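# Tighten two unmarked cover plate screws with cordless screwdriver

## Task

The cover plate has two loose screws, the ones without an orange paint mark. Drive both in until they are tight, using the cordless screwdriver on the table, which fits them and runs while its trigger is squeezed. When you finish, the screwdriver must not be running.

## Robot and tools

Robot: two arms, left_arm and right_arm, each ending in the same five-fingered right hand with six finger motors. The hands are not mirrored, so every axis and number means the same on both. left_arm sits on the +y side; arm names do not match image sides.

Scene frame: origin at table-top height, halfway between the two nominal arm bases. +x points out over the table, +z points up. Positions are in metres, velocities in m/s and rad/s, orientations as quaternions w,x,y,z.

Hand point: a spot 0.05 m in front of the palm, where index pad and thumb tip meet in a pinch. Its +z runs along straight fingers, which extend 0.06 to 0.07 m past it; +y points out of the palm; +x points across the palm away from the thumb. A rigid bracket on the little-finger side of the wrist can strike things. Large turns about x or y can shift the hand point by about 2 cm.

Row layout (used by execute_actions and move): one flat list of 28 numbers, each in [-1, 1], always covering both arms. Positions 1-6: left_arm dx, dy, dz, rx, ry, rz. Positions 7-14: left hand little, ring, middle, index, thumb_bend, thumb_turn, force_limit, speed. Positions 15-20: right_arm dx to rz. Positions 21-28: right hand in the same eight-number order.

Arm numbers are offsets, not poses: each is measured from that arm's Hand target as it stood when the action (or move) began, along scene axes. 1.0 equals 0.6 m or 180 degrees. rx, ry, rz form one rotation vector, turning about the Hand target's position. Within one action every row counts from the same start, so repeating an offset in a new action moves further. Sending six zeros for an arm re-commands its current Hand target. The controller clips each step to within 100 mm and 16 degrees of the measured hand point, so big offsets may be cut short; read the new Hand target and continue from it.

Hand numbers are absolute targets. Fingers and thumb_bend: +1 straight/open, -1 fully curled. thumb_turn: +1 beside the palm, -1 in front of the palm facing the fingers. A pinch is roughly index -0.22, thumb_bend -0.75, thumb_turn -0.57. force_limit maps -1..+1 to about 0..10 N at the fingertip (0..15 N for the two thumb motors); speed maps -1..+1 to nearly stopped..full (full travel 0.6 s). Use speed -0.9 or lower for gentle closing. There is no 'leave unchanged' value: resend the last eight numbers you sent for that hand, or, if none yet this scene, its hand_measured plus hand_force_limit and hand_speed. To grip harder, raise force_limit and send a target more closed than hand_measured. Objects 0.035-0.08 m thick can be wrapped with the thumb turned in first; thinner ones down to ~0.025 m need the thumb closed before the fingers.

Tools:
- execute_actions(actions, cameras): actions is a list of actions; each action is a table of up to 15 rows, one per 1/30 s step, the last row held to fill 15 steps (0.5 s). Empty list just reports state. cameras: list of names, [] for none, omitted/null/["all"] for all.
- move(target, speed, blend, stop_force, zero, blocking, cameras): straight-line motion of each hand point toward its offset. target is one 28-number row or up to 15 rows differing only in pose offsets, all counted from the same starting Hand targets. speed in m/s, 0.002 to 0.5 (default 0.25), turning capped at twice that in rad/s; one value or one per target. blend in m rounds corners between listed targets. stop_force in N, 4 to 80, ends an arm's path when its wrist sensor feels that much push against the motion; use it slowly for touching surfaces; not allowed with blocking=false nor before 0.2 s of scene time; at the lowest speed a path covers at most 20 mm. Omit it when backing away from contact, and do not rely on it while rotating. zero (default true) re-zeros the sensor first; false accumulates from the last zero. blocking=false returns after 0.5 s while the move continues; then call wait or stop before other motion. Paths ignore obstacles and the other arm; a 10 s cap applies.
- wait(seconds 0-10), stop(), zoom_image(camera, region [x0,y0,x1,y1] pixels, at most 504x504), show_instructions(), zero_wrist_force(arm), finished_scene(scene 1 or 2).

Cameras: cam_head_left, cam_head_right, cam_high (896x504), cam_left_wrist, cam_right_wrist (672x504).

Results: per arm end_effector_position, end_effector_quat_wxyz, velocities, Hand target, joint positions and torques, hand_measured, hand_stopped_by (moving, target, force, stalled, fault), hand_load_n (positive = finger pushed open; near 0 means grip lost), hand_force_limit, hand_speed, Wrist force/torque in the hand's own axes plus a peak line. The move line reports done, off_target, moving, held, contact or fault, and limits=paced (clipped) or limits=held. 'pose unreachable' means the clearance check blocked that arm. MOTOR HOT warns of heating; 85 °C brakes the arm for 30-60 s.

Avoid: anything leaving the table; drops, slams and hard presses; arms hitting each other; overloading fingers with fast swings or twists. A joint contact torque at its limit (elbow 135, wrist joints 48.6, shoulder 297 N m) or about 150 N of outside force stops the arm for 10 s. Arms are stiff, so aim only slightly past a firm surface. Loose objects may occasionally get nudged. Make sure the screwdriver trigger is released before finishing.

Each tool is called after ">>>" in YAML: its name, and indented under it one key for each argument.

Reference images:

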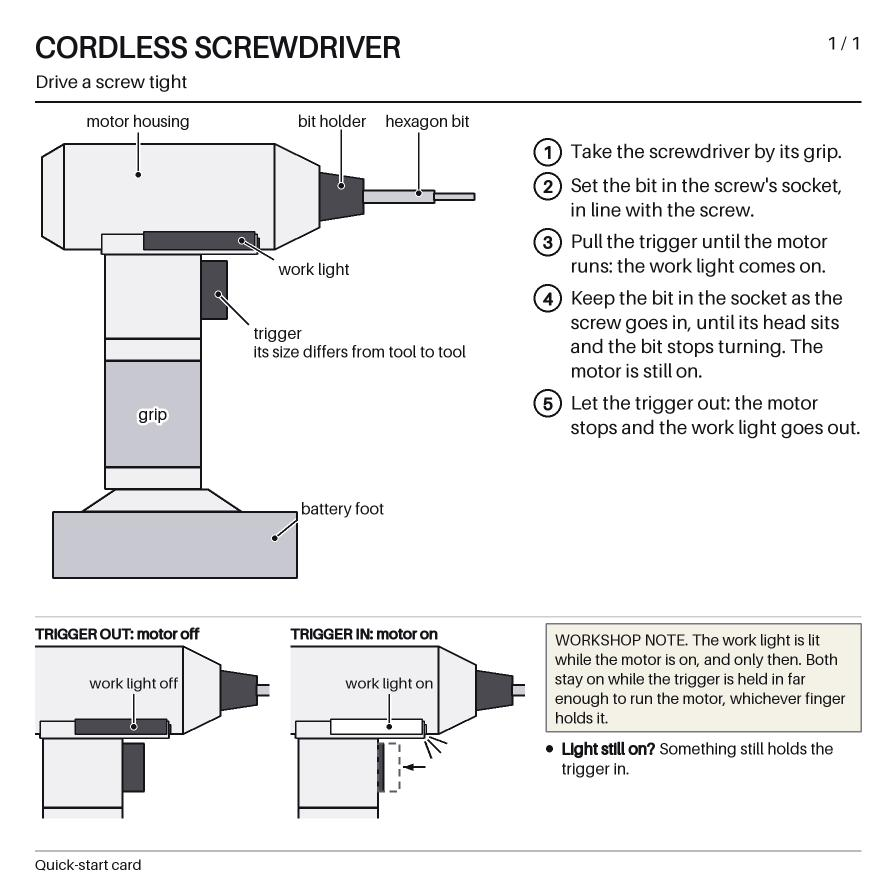

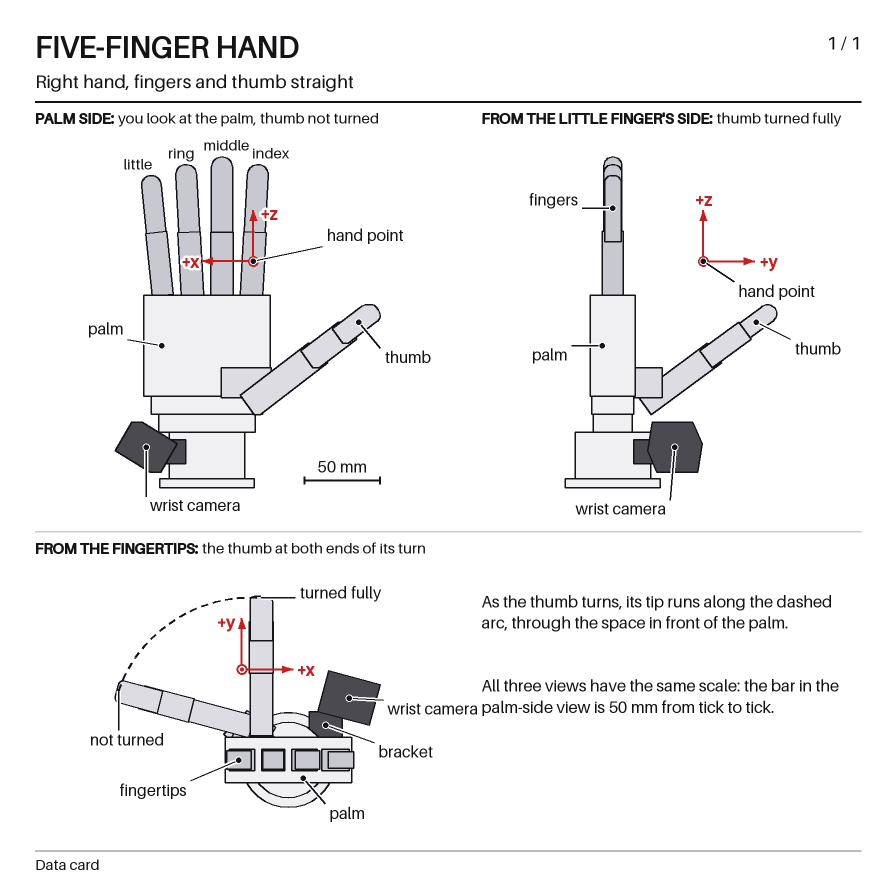

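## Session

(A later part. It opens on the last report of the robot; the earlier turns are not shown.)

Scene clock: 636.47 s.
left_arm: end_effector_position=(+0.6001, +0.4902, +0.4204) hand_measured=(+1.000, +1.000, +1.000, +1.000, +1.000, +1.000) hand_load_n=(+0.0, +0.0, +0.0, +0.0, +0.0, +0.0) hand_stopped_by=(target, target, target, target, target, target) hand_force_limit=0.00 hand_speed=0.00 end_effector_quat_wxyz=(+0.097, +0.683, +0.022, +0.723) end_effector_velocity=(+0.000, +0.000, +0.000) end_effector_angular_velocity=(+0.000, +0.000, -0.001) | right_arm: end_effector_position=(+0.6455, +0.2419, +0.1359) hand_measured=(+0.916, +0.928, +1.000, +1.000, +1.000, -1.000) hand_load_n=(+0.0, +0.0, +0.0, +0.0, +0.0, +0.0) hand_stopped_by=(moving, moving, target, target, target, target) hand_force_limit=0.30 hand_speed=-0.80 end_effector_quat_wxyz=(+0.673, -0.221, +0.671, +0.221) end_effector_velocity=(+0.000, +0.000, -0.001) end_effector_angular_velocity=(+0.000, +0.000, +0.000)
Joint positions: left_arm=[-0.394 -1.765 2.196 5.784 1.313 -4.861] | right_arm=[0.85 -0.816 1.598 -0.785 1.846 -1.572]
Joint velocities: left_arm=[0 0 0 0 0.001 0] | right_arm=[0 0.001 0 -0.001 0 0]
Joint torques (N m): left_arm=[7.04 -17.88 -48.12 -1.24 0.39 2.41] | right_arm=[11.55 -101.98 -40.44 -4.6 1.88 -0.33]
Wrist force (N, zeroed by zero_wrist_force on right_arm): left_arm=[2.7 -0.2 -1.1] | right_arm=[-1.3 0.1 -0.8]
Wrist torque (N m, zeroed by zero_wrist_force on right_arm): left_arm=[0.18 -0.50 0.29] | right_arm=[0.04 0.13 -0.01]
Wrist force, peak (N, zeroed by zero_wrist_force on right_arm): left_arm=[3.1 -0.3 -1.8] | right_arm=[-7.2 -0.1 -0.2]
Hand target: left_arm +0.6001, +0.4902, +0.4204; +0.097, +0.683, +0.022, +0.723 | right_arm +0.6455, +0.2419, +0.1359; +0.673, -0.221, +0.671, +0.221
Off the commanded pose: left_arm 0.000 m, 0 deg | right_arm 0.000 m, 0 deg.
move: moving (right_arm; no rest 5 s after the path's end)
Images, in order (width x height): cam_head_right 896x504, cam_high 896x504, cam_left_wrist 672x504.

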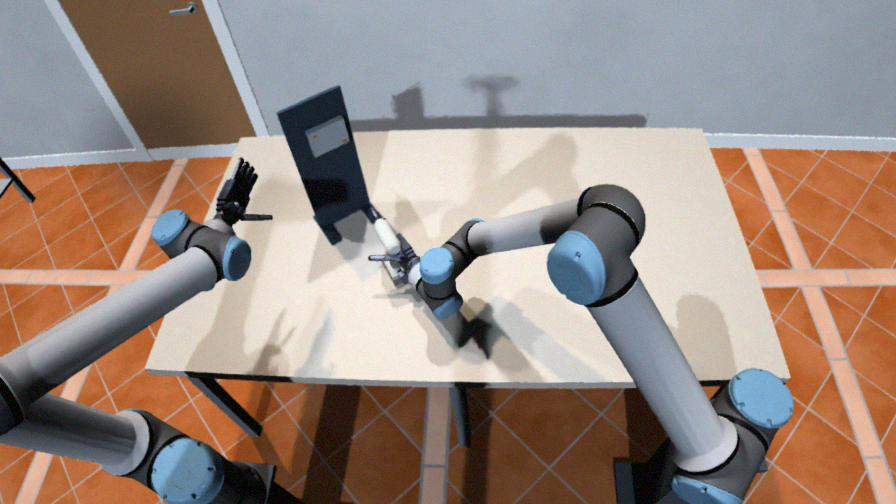

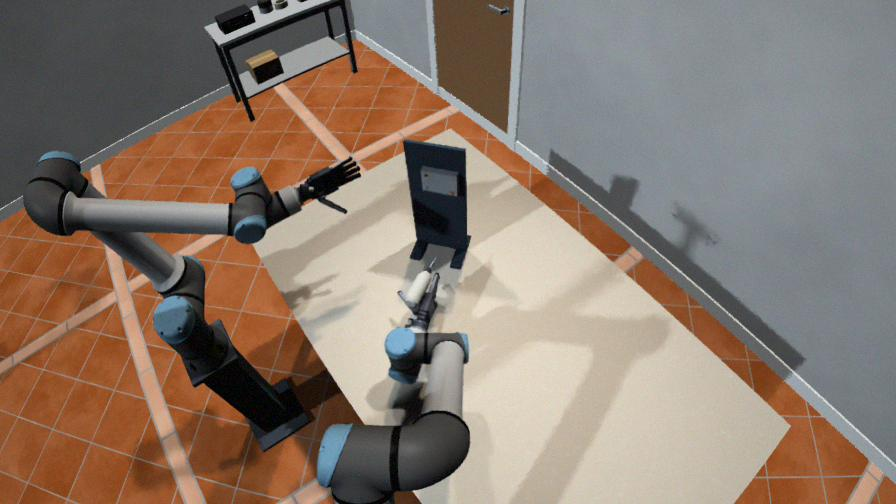

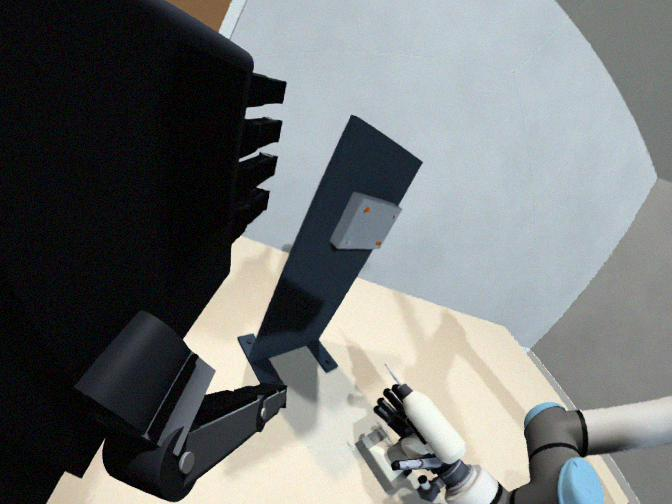

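>>> move:
  target:
    - [0,0,0,0,0,0,1,1,1,1,1,1,0,0,0.003,-0.004,0,0,0,0,1,1,1,1,1,-1,0.3,-0.8]
    - [0,0,0,0,0,0,1,1,1,1,1,1,0,0,-0.26,-0.2,0,0,0,0,1,1,1,1,1,-1,0.3,-0.8]
  speed: [0.02,0.06]
  cameras: ["cam_left_wrist","cam_high"]

>>> zoom_image:
  camera: "cam_left_wrist"
  region: [330, 340, 550, 504]

Scene clock: 640.37 s.
left_arm: end_effector_position=(+0.6001, +0.4902, +0.4204) hand_measured=(+1.000, +1.000, +1.000, +1.000, +1.000, +1.000) hand_load_n=(+0.0, +0.0, +0.0, +0.0, +0.0, +0.0) hand_stopped_by=(target, target, target, target, target, target) hand_force_limit=0.00 hand_speed=0.00 end_effector_quat_wxyz=(+0.097, +0.683, +0.022, +0.723) end_effector_velocity=(+0.000, +0.000, +0.000) end_effector_angular_velocity=(+0.001, -0.001, +0.000) | right_arm: end_effector_position=(+0.4895, +0.1217, +0.1358) hand_measured=(+1.000, +1.000, +1.000, +1.000, +1.000, -1.000) hand_load_n=(+0.0, -0.5, +0.0, -0.5, +0.0, -0.5) hand_stopped_by=(target, target, target, target, target, target) hand_force_limit=0.30 hand_speed=-0.80 end_effector_quat_wxyz=(+0.673, -0.221, +0.671, +0.221) end_effector_velocity=(+0.001, +0.001, +0.000) end_effector_angular_velocity=(-0.001, +0.001, +0.000)
Joint positions: left_arm=[-0.394 -1.765 2.196 5.784 1.313 -4.861] | right_arm=[0.928 -1.003 1.978 -0.979 1.923 -1.572]
Joint velocities: left_arm=[-0.001 0 0 0 0 0.002] | right_arm=[-0.001 0.001 -0.003 0.003 -0.001 0]
Joint torques (N m): left_arm=[5.69 -20.48 -47.79 -1.71 0.82 1.9] | right_arm=[-14.23 -72.25 -34.72 -1.55 -1.31 -2.16]
Wrist force (N, zeroed by zero_wrist_force on right_arm): left_arm=[2.9 -0.2 -1.1] | right_arm=[-2.2 0.5 -0.3]
Wrist torque (N m, zeroed by zero_wrist_force on right_arm): left_arm=[0.17 -0.53 0.29] | right_arm=[0.02 0.54 0.10]
Wrist force, peak (N, zeroed by zero_wrist_force on right_arm): left_arm=[3.1 -0.2 -1.7] | right_arm=[-7.9 -0.1 -0.5]
Hand target: left_arm +0.6001, +0.4902, +0.4204; +0.097, +0.683, +0.022, +0.723 | right_arm +0.4896, +0.1217, +0.1357; +0.673, -0.221, +0.671, +0.221
Off the commanded pose: left_arm 0.000 m, 0 deg | right_arm 0.000 m, 0 deg.
move: done
Images, in order (width x height): cam_high 896x504, cam_left_wrist 672x504.

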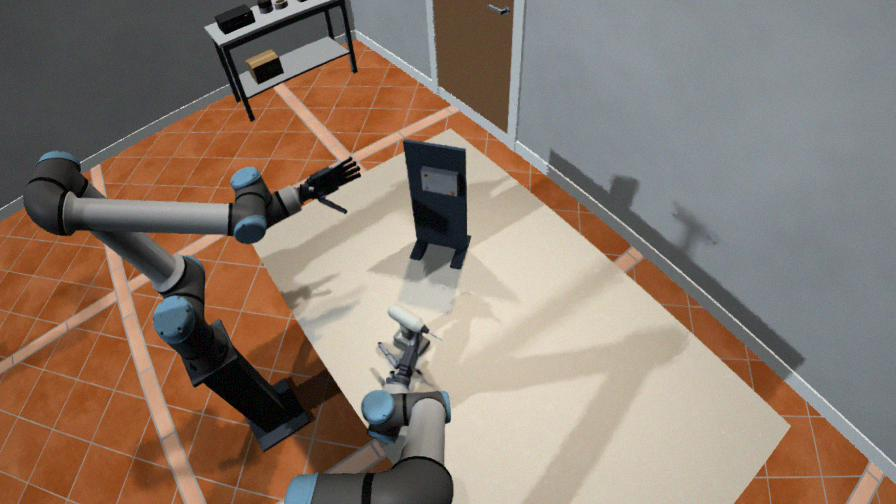

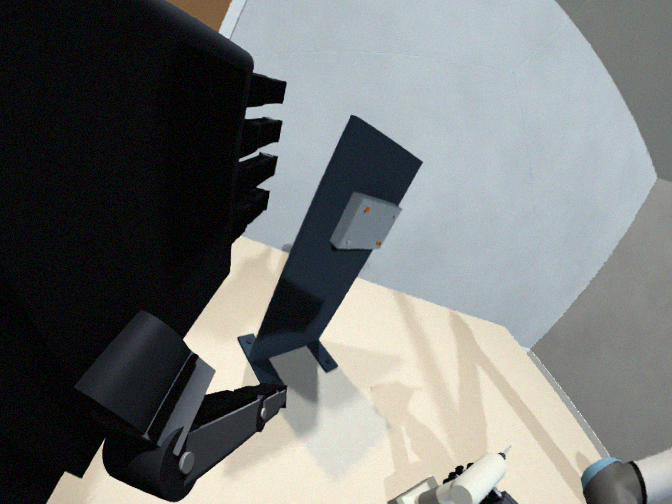

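Scaled by 2.291 from the camera's 672x504 image, which has a finer 960x720 frame.

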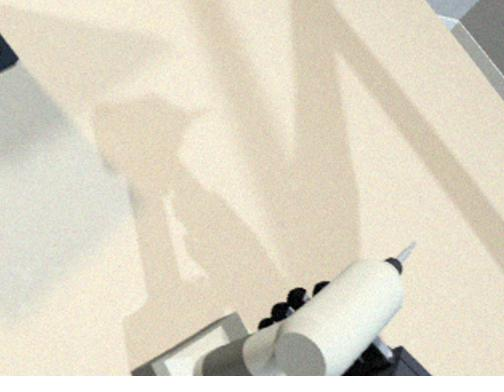

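>>> wait:
  seconds: 0
  cameras: ["cam_high","cam_right_wrist","cam_head_left","cam_head_right"]

>>> zoom_image:
  camera: "cam_high"
  region: [350, 280, 470, 410]

>>> zoom_image:
  camera: "cam_head_left"
  region: [340, 200, 500, 360]

Scene clock: 640.50 s.
left_arm: end_effector_position=(+0.6001, +0.4902, +0.4204) hand_measured=(+1.000, +1.000, +1.000, +1.000, +1.000, +1.000) hand_load_n=(+0.0, +0.0, +0.0, +0.0, +0.0, +0.0) hand_stopped_by=(target, target, target, target, target, target) hand_force_limit=0.00 hand_speed=0.00 end_effector_quat_wxyz=(+0.097, +0.683, +0.022, +0.723) end_effector_velocity=(+0.000, +0.000, +0.000) end_effector_angular_velocity=(+0.002, +0.000, +0.000) | right_arm: end_effector_position=(+0.4895, +0.1217, +0.1357) hand_measured=(+1.000, +1.000, +1.000, +1.000, +1.000, -1.000) hand_load_n=(+0.0, +0.0, +0.0, +0.0, +0.0, -0.5) hand_stopped_by=(target, target, target, target, target, target) hand_force_limit=0.30 hand_speed=-0.80 end_effector_quat_wxyz=(+0.673, -0.221, +0.671, +0.221) end_effector_velocity=(+0.000, +0.000, +0.000) end_effector_angular_velocity=(+0.000, +0.000, +0.000)
Joint positions: left_arm=[-0.394 -1.765 2.196 5.784 1.313 -4.861] | right_arm=[0.928 -1.003 1.978 -0.979 1.923 -1.572]
Joint velocities: left_arm=[0 0 0 0 0 0.002] | right_arm=[0 0 0 0 0 0]
Joint torques (N m): left_arm=[7.65 -16.87 -47.41 -1.14 -0.05 1.98] | right_arm=[-15.63 -73.28 -31.46 -1.36 -1.58 -2.15]
Wrist force (N, zeroed by zero_wrist_force on right_arm): left_arm=[2.3 -0.3 -1.5] | right_arm=[-2.6 0.5 -0.6]
Wrist torque (N m, zeroed by zero_wrist_force on right_arm): left_arm=[0.19 -0.44 0.26] | right_arm=[0.06 0.60 0.07]
Wrist force, peak (N, zeroed by zero_wrist_force on right_arm): left_arm=[2.8 -0.3 -1.4] | right_arm=[-2.6 0.5 -0.6]
Hand target: left_arm +0.6001, +0.4902, +0.4204; +0.097, +0.683, +0.022, +0.723 | right_arm +0.4896, +0.1217, +0.1357; +0.673, -0.221, +0.671, +0.221
Off the commanded pose: left_arm 0.000 m, 0 deg | right_arm 0.000 m, 0 deg.
Images, in order (width x height): cam_head_left 896x504, cam_head_right 896x504, cam_high 896x504, cam_right_wrist 672x504.

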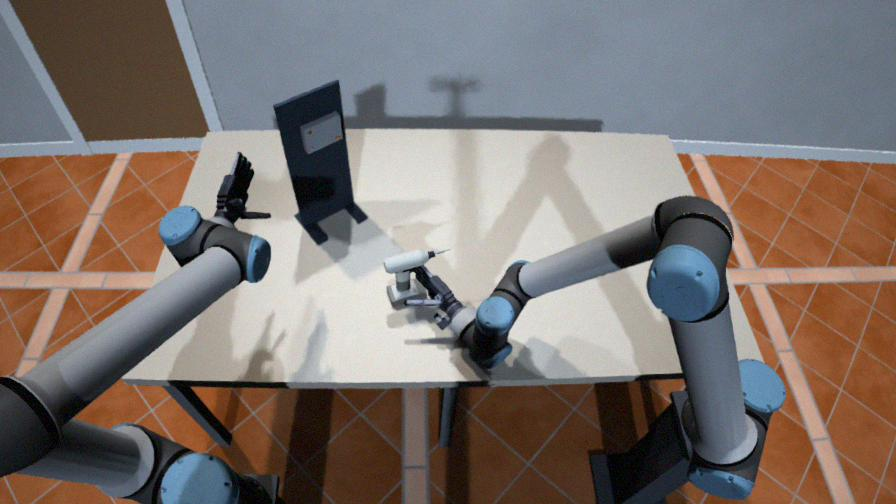

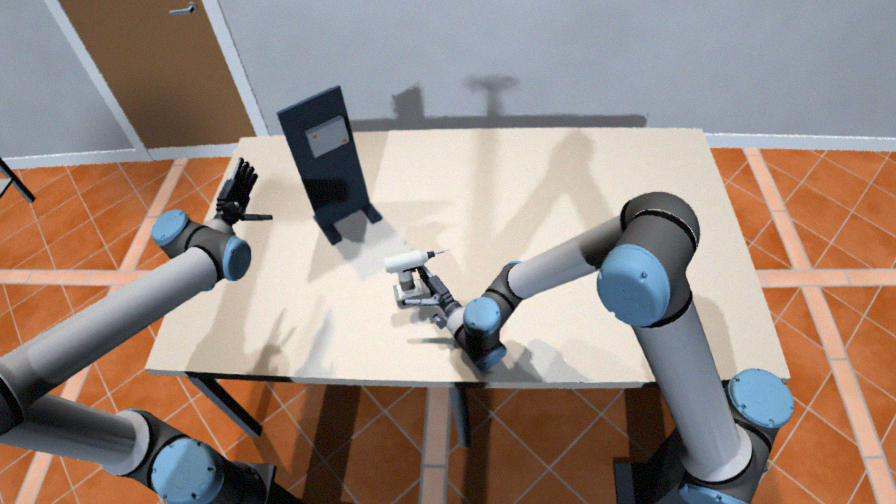

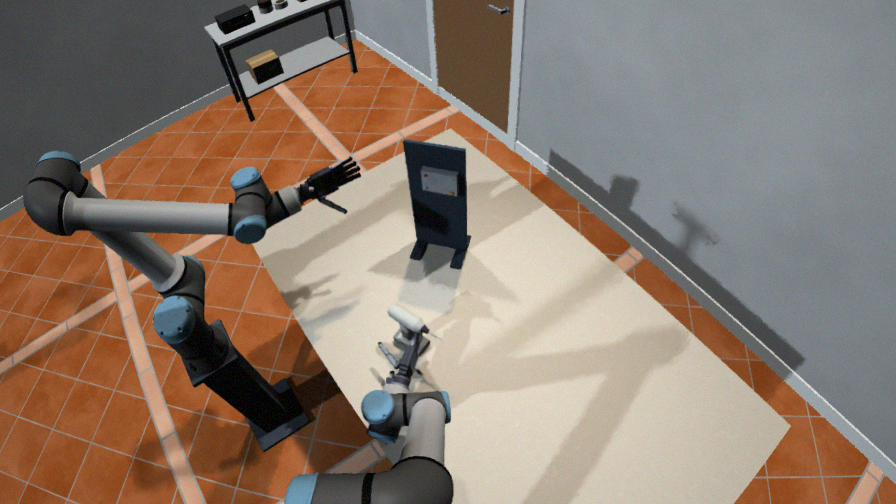

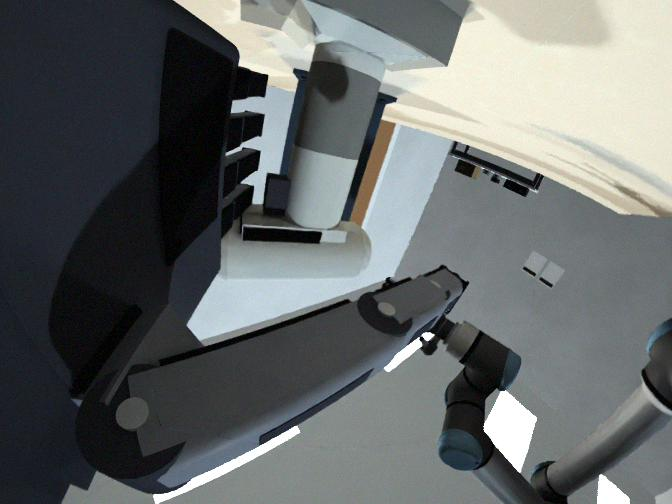

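Scaled by 3.877.

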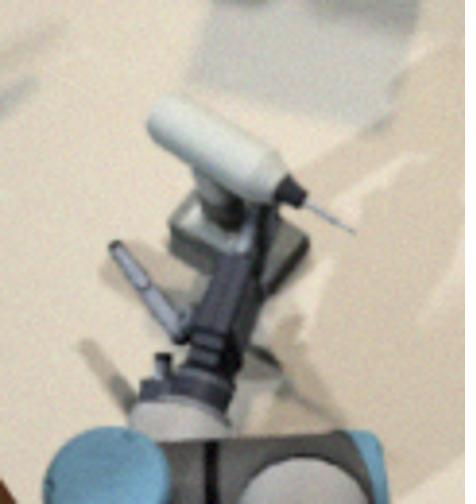

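Scaled by 3.150.

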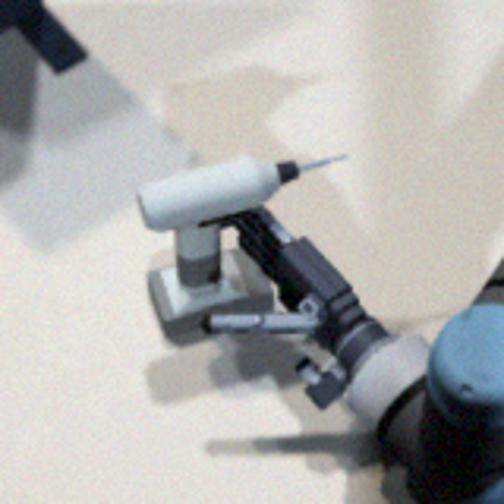

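>>> move:
  target:
    - [0,0,0,0,0,0,1,1,1,1,1,1,0,0,0.05,-0.12,0,0,0,0,1,1,1,1,1,-1,0.3,-0.8]
    - [0,0,0,0,0,0,1,1,1,1,1,1,0,0,-0.15,-0.3,0,0,0,0,1,1,1,1,1,-1,0.3,-0.8]
  speed: [0.04,0.08]
  cameras: ["cam_head_left","cam_high"]

>>> zoom_image:
  camera: "cam_head_left"
  region: [340, 200, 500, 360]

Scene clock: 646.33 s.
left_arm: end_effector_position=(+0.6001, +0.4902, +0.4204) hand_measured=(+1.000, +1.000, +1.000, +1.000, +1.000, +1.000) hand_load_n=(+0.0, +0.0, +0.0, +0.0, +0.0, +0.0) hand_stopped_by=(target, target, target, target, target, target) hand_force_limit=0.00 hand_speed=0.00 end_effector_quat_wxyz=(+0.097, +0.683, +0.022, +0.723) end_effector_velocity=(+0.000, +0.000, +0.000) end_effector_angular_velocity=(+0.000, +0.000, +0.000) | right_arm: end_effector_position=(+0.3995, -0.0584, +0.1356) hand_measured=(+1.000, +1.000, +1.000, +1.000, +1.000, -1.000) hand_load_n=(+0.0, +0.0, +0.0, +0.0, +0.0, +0.0) hand_stopped_by=(target, target, target, target, target, target) hand_force_limit=0.30 hand_speed=-0.80 end_effector_quat_wxyz=(+0.673, -0.221, +0.671, +0.221) end_effector_velocity=(+0.001, +0.001, -0.001) end_effector_angular_velocity=(-0.002, +0.001, +0.000)
Joint positions: left_arm=[-0.394 -1.765 2.196 5.784 1.313 -4.861] | right_arm=[0.874 -1.199 2.377 -1.181 1.869 -1.572]
Joint velocities: left_arm=[0 0 0 0 0 0] | right_arm=[-0.001 0.002 -0.003 0.003 -0.001 0]
Joint torques (N m): left_arm=[5.78 -16.38 -48.1 -0.96 0.66 2.14] | right_arm=[-14.12 -43.98 -27.54 -1.17 -0.4 -2.26]
Wrist force (N, zeroed by zero_wrist_force on right_arm): left_arm=[2.7 -0.5 -1.1] | right_arm=[-4.1 -0.5 -1.0]
Wrist torque (N m, zeroed by zero_wrist_force on right_arm): left_arm=[0.14 -0.51 0.28] | right_arm=[0.06 0.48 -0.02]
Wrist force, peak (N, zeroed by zero_wrist_force on right_arm): left_arm=[3.3 -0.2 -1.6] | right_arm=[-4.3 -0.5 -1.3]
Hand target: left_arm +0.6001, +0.4902, +0.4204; +0.097, +0.683, +0.022, +0.723 | right_arm +0.3996, -0.0584, +0.1354; +0.673, -0.221, +0.671, +0.221
Off the commanded pose: left_arm 0.000 m, 0 deg | right_arm 0.000 m, 0 deg.
move: done
Images, in order (width x height): cam_head_left 896x504, cam_high 896x504.

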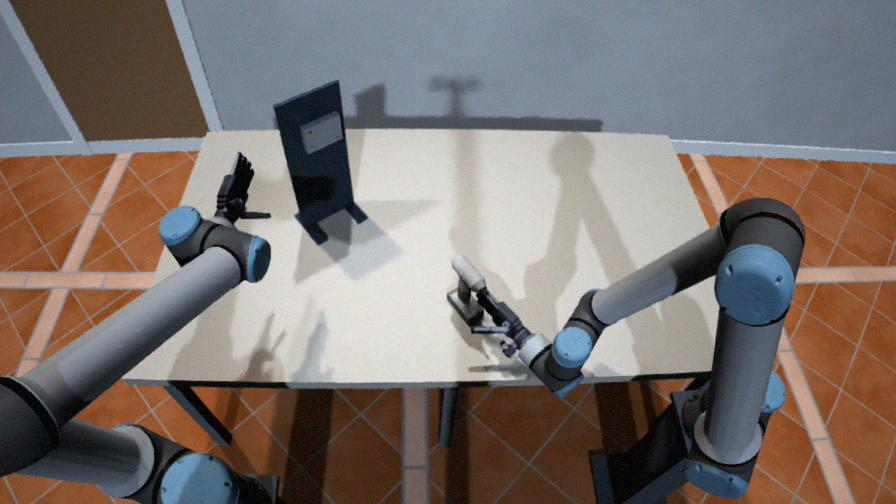

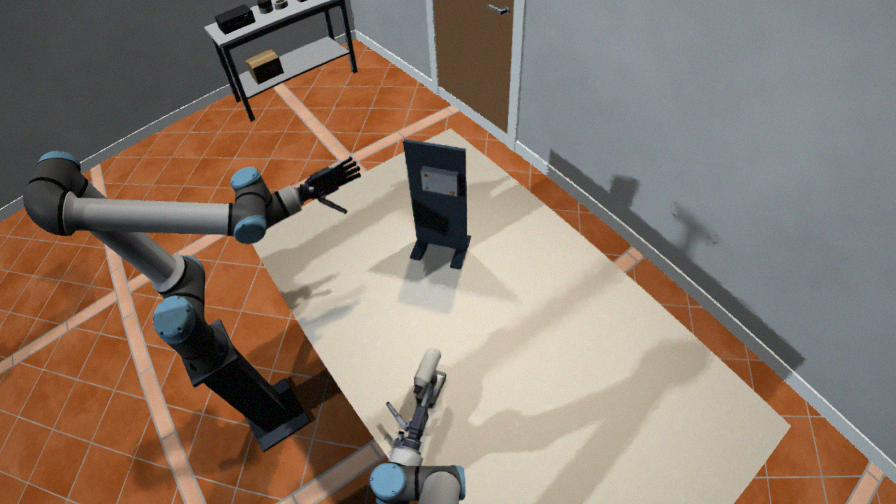

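Scaled by 3.150.

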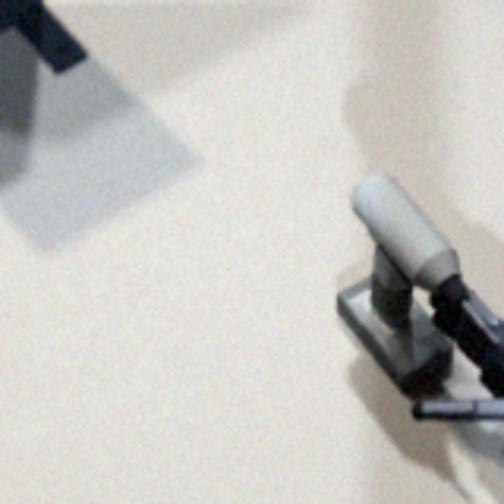

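>>> wait:
  seconds: 0
  cameras: ["cam_right_wrist","cam_high","cam_head_left","cam_head_right"]

>>> zoom_image:
  camera: "cam_head_left"
  region: [440, 240, 560, 360]

>>> zoom_image:
  camera: "cam_head_right"
  region: [440, 240, 560, 360]

>>> zoom_image:
  camera: "cam_high"
  region: [370, 330, 480, 450]

Scene clock: 646.47 s.
left_arm: end_effector_position=(+0.6001, +0.4902, +0.4204) hand_measured=(+1.000, +1.000, +1.000, +1.000, +1.000, +1.000) hand_load_n=(+0.0, +0.0, +0.0, -0.5, +0.0, +0.0) hand_stopped_by=(target, target, target, target, target, target) hand_force_limit=0.00 hand_speed=0.00 end_effector_quat_wxyz=(+0.097, +0.683, +0.022, +0.723) end_effector_velocity=(+0.000, +0.000, +0.000) end_effector_angular_velocity=(+0.000, +0.001, +0.000) | right_arm: end_effector_position=(+0.3996, -0.0584, +0.1355) hand_measured=(+1.000, +1.000, +1.000, +1.000, +1.000, -1.000) hand_load_n=(+0.0, +0.0, +0.0, +0.0, +0.0, +0.0) hand_stopped_by=(target, target, target, target, target, target) hand_force_limit=0.30 hand_speed=-0.80 end_effector_quat_wxyz=(+0.673, -0.221, +0.671, +0.221) end_effector_velocity=(+0.000, +0.000, -0.001) end_effector_angular_velocity=(-0.001, +0.001, +0.000)
Joint positions: left_arm=[-0.394 -1.765 2.196 5.784 1.313 -4.861] | right_arm=[0.874 -1.199 2.377 -1.181 1.869 -1.572]
Joint velocities: left_arm=[0 0.001 0 0 0 -0.001] | right_arm=[-0.001 0.001 0 0 0 0]
Joint torques (N m): left_arm=[6.48 -20.42 -48.62 -0.99 0.32 2.27] | right_arm=[-15.42 -47.38 -19.79 -1.06 -1.41 -2.27]
Wrist force (N, zeroed by zero_wrist_force on right_arm): left_arm=[2.9 0.1 -1.4] | right_arm=[-3.4 -0.5 -1.1]
Wrist torque (N m, zeroed by zero_wrist_force on right_arm): left_arm=[0.25 -0.52 0.30] | right_arm=[0.05 0.44 0.01]
Wrist force, peak (N, zeroed by zero_wrist_force on right_arm): left_arm=[3.1 -0.2 -1.0] | right_arm=[-4.0 -0.2 -1.5]
Hand target: left_arm +0.6001, +0.4902, +0.4204; +0.097, +0.683, +0.022, +0.723 | right_arm +0.3996, -0.0584, +0.1354; +0.673, -0.221, +0.671, +0.221
Off the commanded pose: left_arm 0.000 m, 0 deg | right_arm 0.000 m, 0 deg.
Images, in order (width x height): cam_head_left 896x504, cam_head_right 896x504, cam_high 896x504, cam_right_wrist 672x504.

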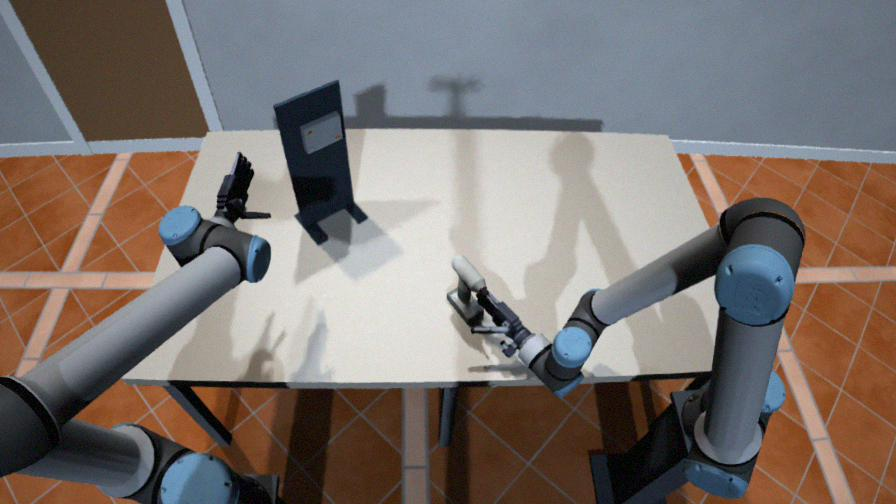

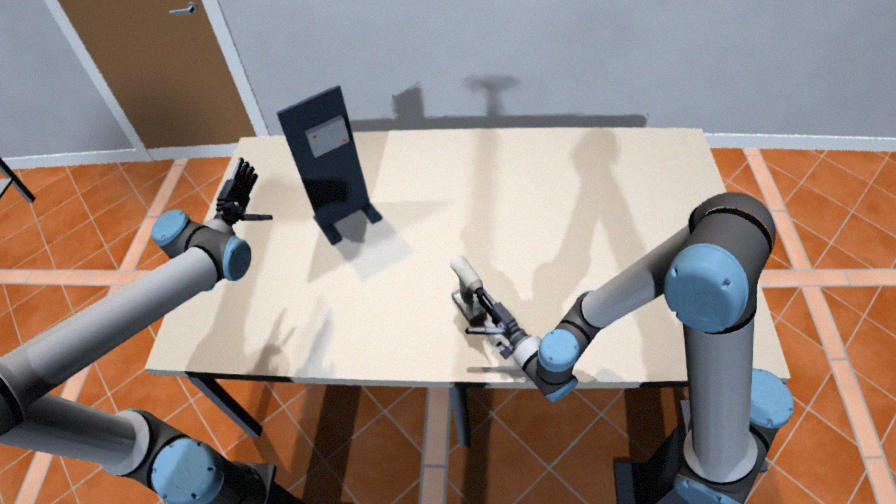

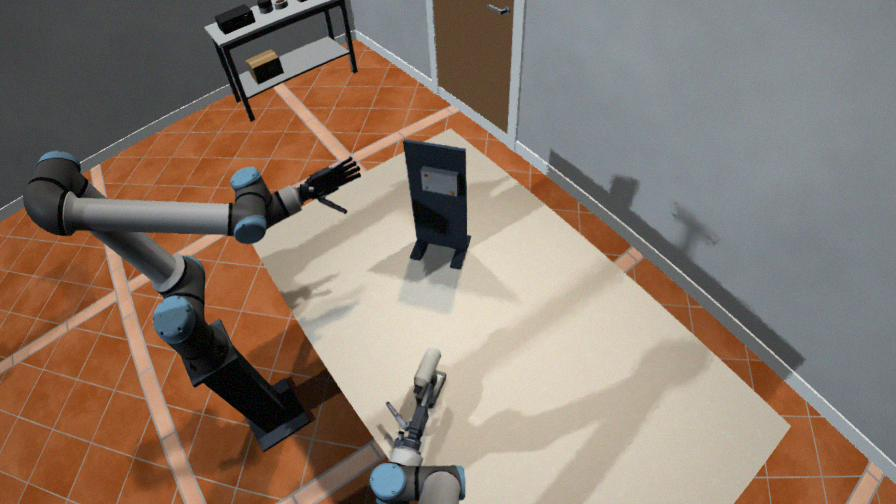

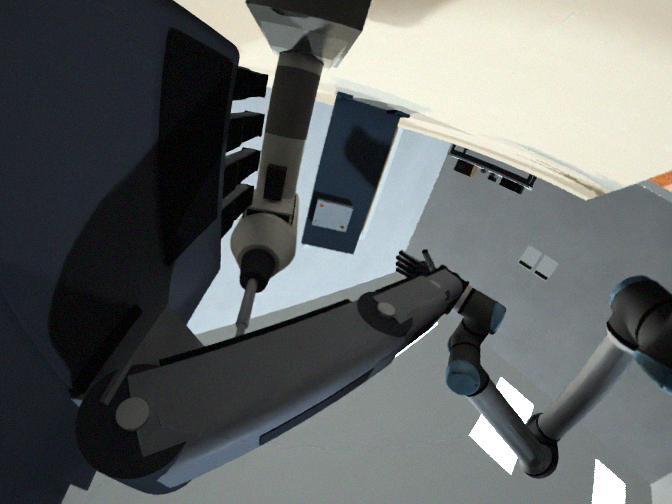

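Scaled by 4.200.

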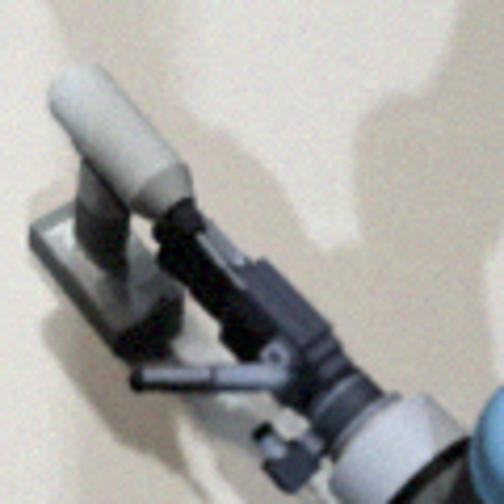

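Scaled by 4.200.

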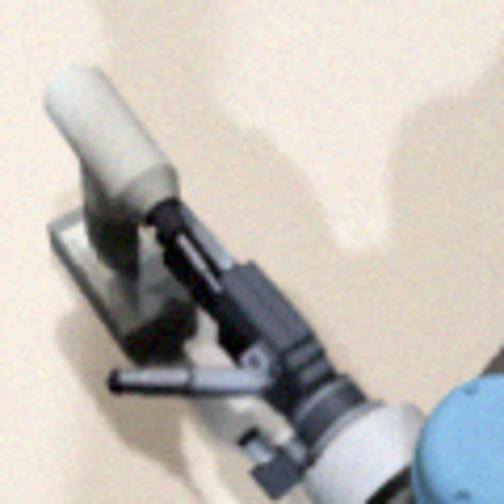

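Scaled by 4.200.

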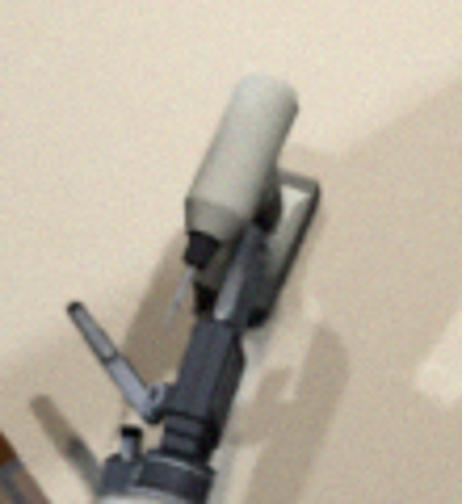

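>>> move:
  target: [0,0,0,0,0,0,1,1,1,1,1,1,0,0,0,0,-0.025,0,0,0,1,1,1,1,1,-1,0.3,-0.8]
  speed: 0.01
  stop_force: 8
  cameras: ["cam_right_wrist"]

>>> zoom_image:
  camera: "cam_right_wrist"
  region: [150, 0, 450, 340]

Scene clock: 648.97 s.
left_arm: end_effector_position=(+0.6001, +0.4902, +0.4204) hand_measured=(+1.000, +1.000, +1.000, +1.000, +1.000, +1.000) hand_load_n=(+0.0, +0.5, +0.0, +0.0, +0.0, +0.0) hand_stopped_by=(target, target, target, target, target, target) hand_force_limit=0.00 hand_speed=0.00 end_effector_quat_wxyz=(+0.097, +0.683, +0.022, +0.723) end_effector_velocity=(+0.000, +0.000, +0.000) end_effector_angular_velocity=(+0.000, +0.000, +0.000) | right_arm: end_effector_position=(+0.3996, -0.0584, +0.1205) hand_measured=(+1.000, +1.000, +1.000, +1.000, +1.000, -1.000) hand_load_n=(+0.0, +0.0, +0.0, +0.0, +0.0, +0.0) hand_stopped_by=(target, target, target, target, target, target) hand_force_limit=0.30 hand_speed=-0.80 end_effector_quat_wxyz=(+0.673, -0.221, +0.671, +0.221) end_effector_velocity=(+0.000, +0.000, +0.000) end_effector_angular_velocity=(+0.001, +0.000, +0.000)
Joint positions: left_arm=[-0.394 -1.765 2.196 5.784 1.313 -4.861] | right_arm=[0.874 -1.166 2.379 -1.216 1.869 -1.572]
Joint velocities: left_arm=[0 0 0 0 0 0] | right_arm=[0 0 0 -0.001 0.001 0]
Joint torques (N m): left_arm=[5.64 -21.67 -48.93 -0.93 0.04 2.41] | right_arm=[-5.94 -63.04 -14.2 0 0.85 -1.26]
Wrist force (N, zeroed by zero_wrist_force on right_arm): left_arm=[2.8 -0.7 -1.7] | right_arm=[-7.1 -0.3 -0.6]
Wrist torque (N m, zeroed by zero_wrist_force on right_arm): left_arm=[0.15 -0.49 0.27] | right_arm=[0.01 0.27 -0.20]
Wrist force, peak (N, zeroed by zero_wrist_force on right_arm): left_arm=[3.1 -0.3 -1.6] | right_arm=[-8.1 -0.3 -0.7]
Hand target: left_arm +0.6001, +0.4902, +0.4204; +0.097, +0.683, +0.022, +0.723 | right_arm +0.3996, -0.0584, +0.1205; +0.673, -0.221, +0.671, +0.221
Off the commanded pose: left_arm 0.000 m, 0 deg | right_arm 0.000 m, 0 deg.
move: done
Images, in order (width x height): cam_right_wrist 672x504.

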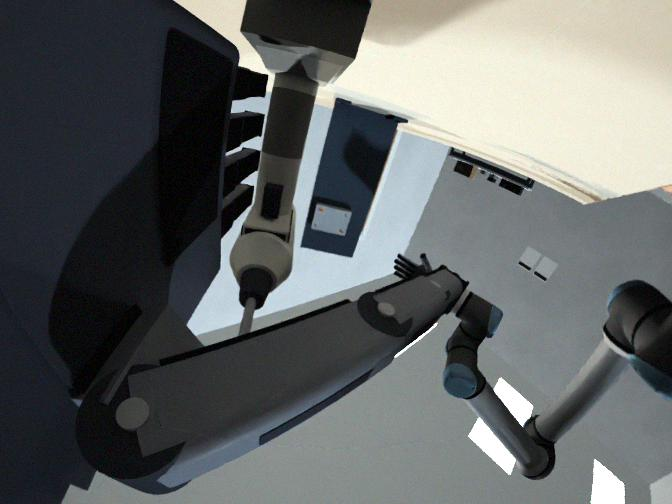

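Scaled by 1.482 from the camera's 672x504 image, which has a finer 960x720 frame.

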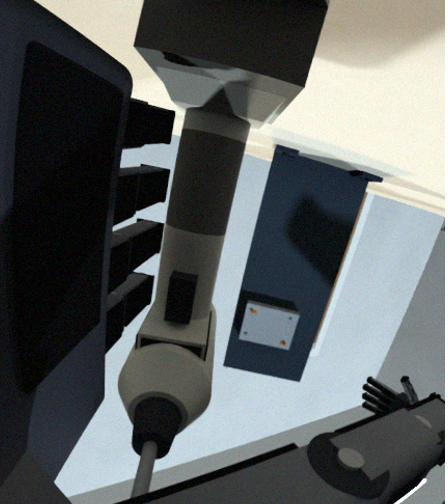

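>>> move:
  target:
    - [0,0,0,0,0,0,1,1,1,1,1,1,0,0,0.012,-0.016,0,0,0,0,1,1,1,1,1,-1,0.3,-0.8]
    - [0,0,0,0,0,0,1,1,1,1,1,1,0,0,-0.148,-0.136,0,0,0,0,1,1,1,1,1,-1,0.3,-0.8]
  speed: [0.02,0.06]
  cameras: ["cam_head_left","cam_right_wrist"]

>>> zoom_image:
  camera: "cam_head_left"
  region: [420, 220, 600, 400]

Scene clock: 652.00 s.
left_arm: end_effector_position=(+0.6001, +0.4902, +0.4204) hand_measured=(+1.000, +1.000, +1.000, +1.000, +1.000, +1.000) hand_load_n=(+0.0, +0.0, +0.0, +0.0, +0.0, +0.0) hand_stopped_by=(target, target, target, target, target, target) hand_force_limit=0.00 hand_speed=0.00 end_effector_quat_wxyz=(+0.097, +0.683, +0.022, +0.723) end_effector_velocity=(+0.000, +0.000, +0.000) end_effector_angular_velocity=(-0.001, +0.000, +0.000) | right_arm: end_effector_position=(+0.3108, -0.1402, +0.1204) hand_measured=(+1.000, +1.000, +1.000, +1.000, +1.000, -1.000) hand_load_n=(+0.0, +0.0, +0.0, +0.0, +0.0, -0.5) hand_stopped_by=(target, target, target, target, target, target) hand_force_limit=0.30 hand_speed=-0.80 end_effector_quat_wxyz=(+0.673, -0.221, +0.671, +0.221) end_effector_velocity=(+0.003, +0.003, +0.000) end_effector_angular_velocity=(+0.000, +0.000, +0.000)
Joint positions: left_arm=[-0.394 -1.765 2.196 5.784 1.313 -4.861] | right_arm=[0.943 -1.25 2.569 -1.322 1.938 -1.572]
Joint velocities: left_arm=[0 0 0 0 0 -0.001] | right_arm=[-0.004 0.001 -0.006 0.004 -0.004 0]
Joint torques (N m): left_arm=[4.34 -20.01 -48.4 -0.66 0.03 2.74] | right_arm=[-19.17 -31.04 -18.2 0.48 -2.15 -2.34]
Wrist force (N, zeroed by zero_wrist_force on right_arm): left_arm=[2.5 -0.2 -1.1] | right_arm=[-7.6 0.0 -0.3]
Wrist torque (N m, zeroed by zero_wrist_force on right_arm): left_arm=[0.17 -0.48 0.27] | right_arm=[0.03 0.32 -0.22]
Wrist force, peak (N, zeroed by zero_wrist_force on right_arm): left_arm=[3.0 -0.6 -1.8] | right_arm=[-8.1 0.0 -0.7]
Hand target: left_arm +0.6001, +0.4902, +0.4204; +0.097, +0.683, +0.022, +0.723 | right_arm +0.3109, -0.1401, +0.1204; +0.673, -0.221, +0.671, +0.221
Off the commanded pose: left_arm 0.000 m, 0 deg | right_arm 0.000 m, 0 deg.
move: done
Images, in order (width x height): cam_head_left 896x504, cam_right_wrist 672x504.

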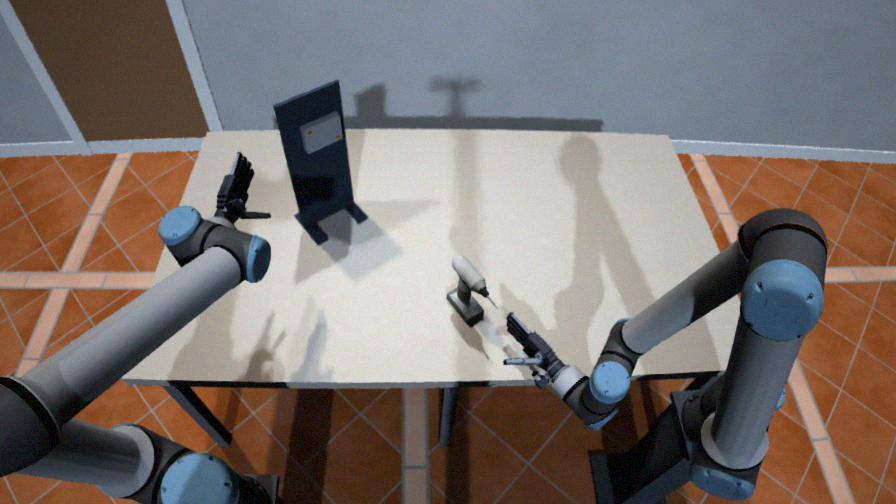

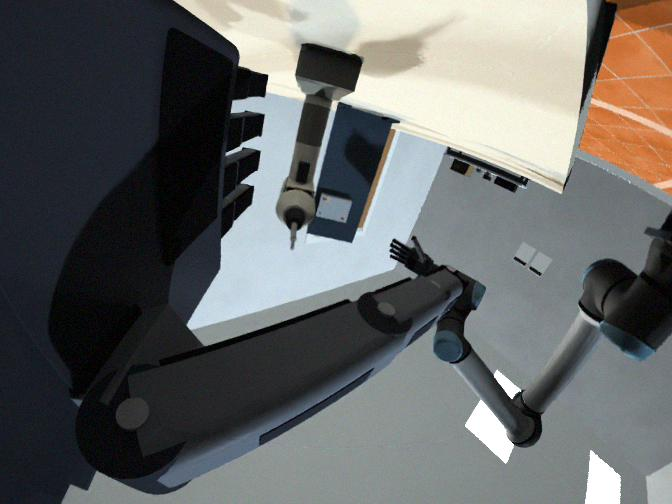

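Scaled by 2.800.

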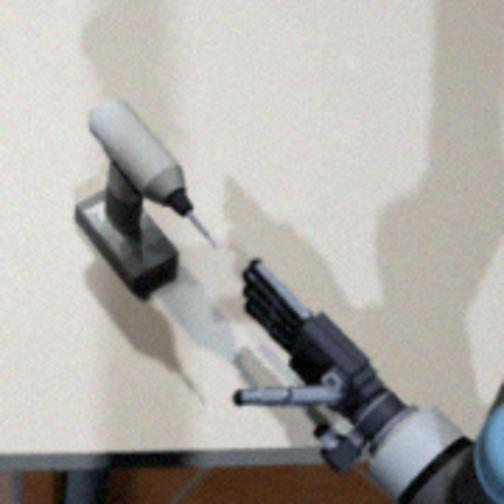

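>>> finished_scene:
  scene: 1

The scene is finished.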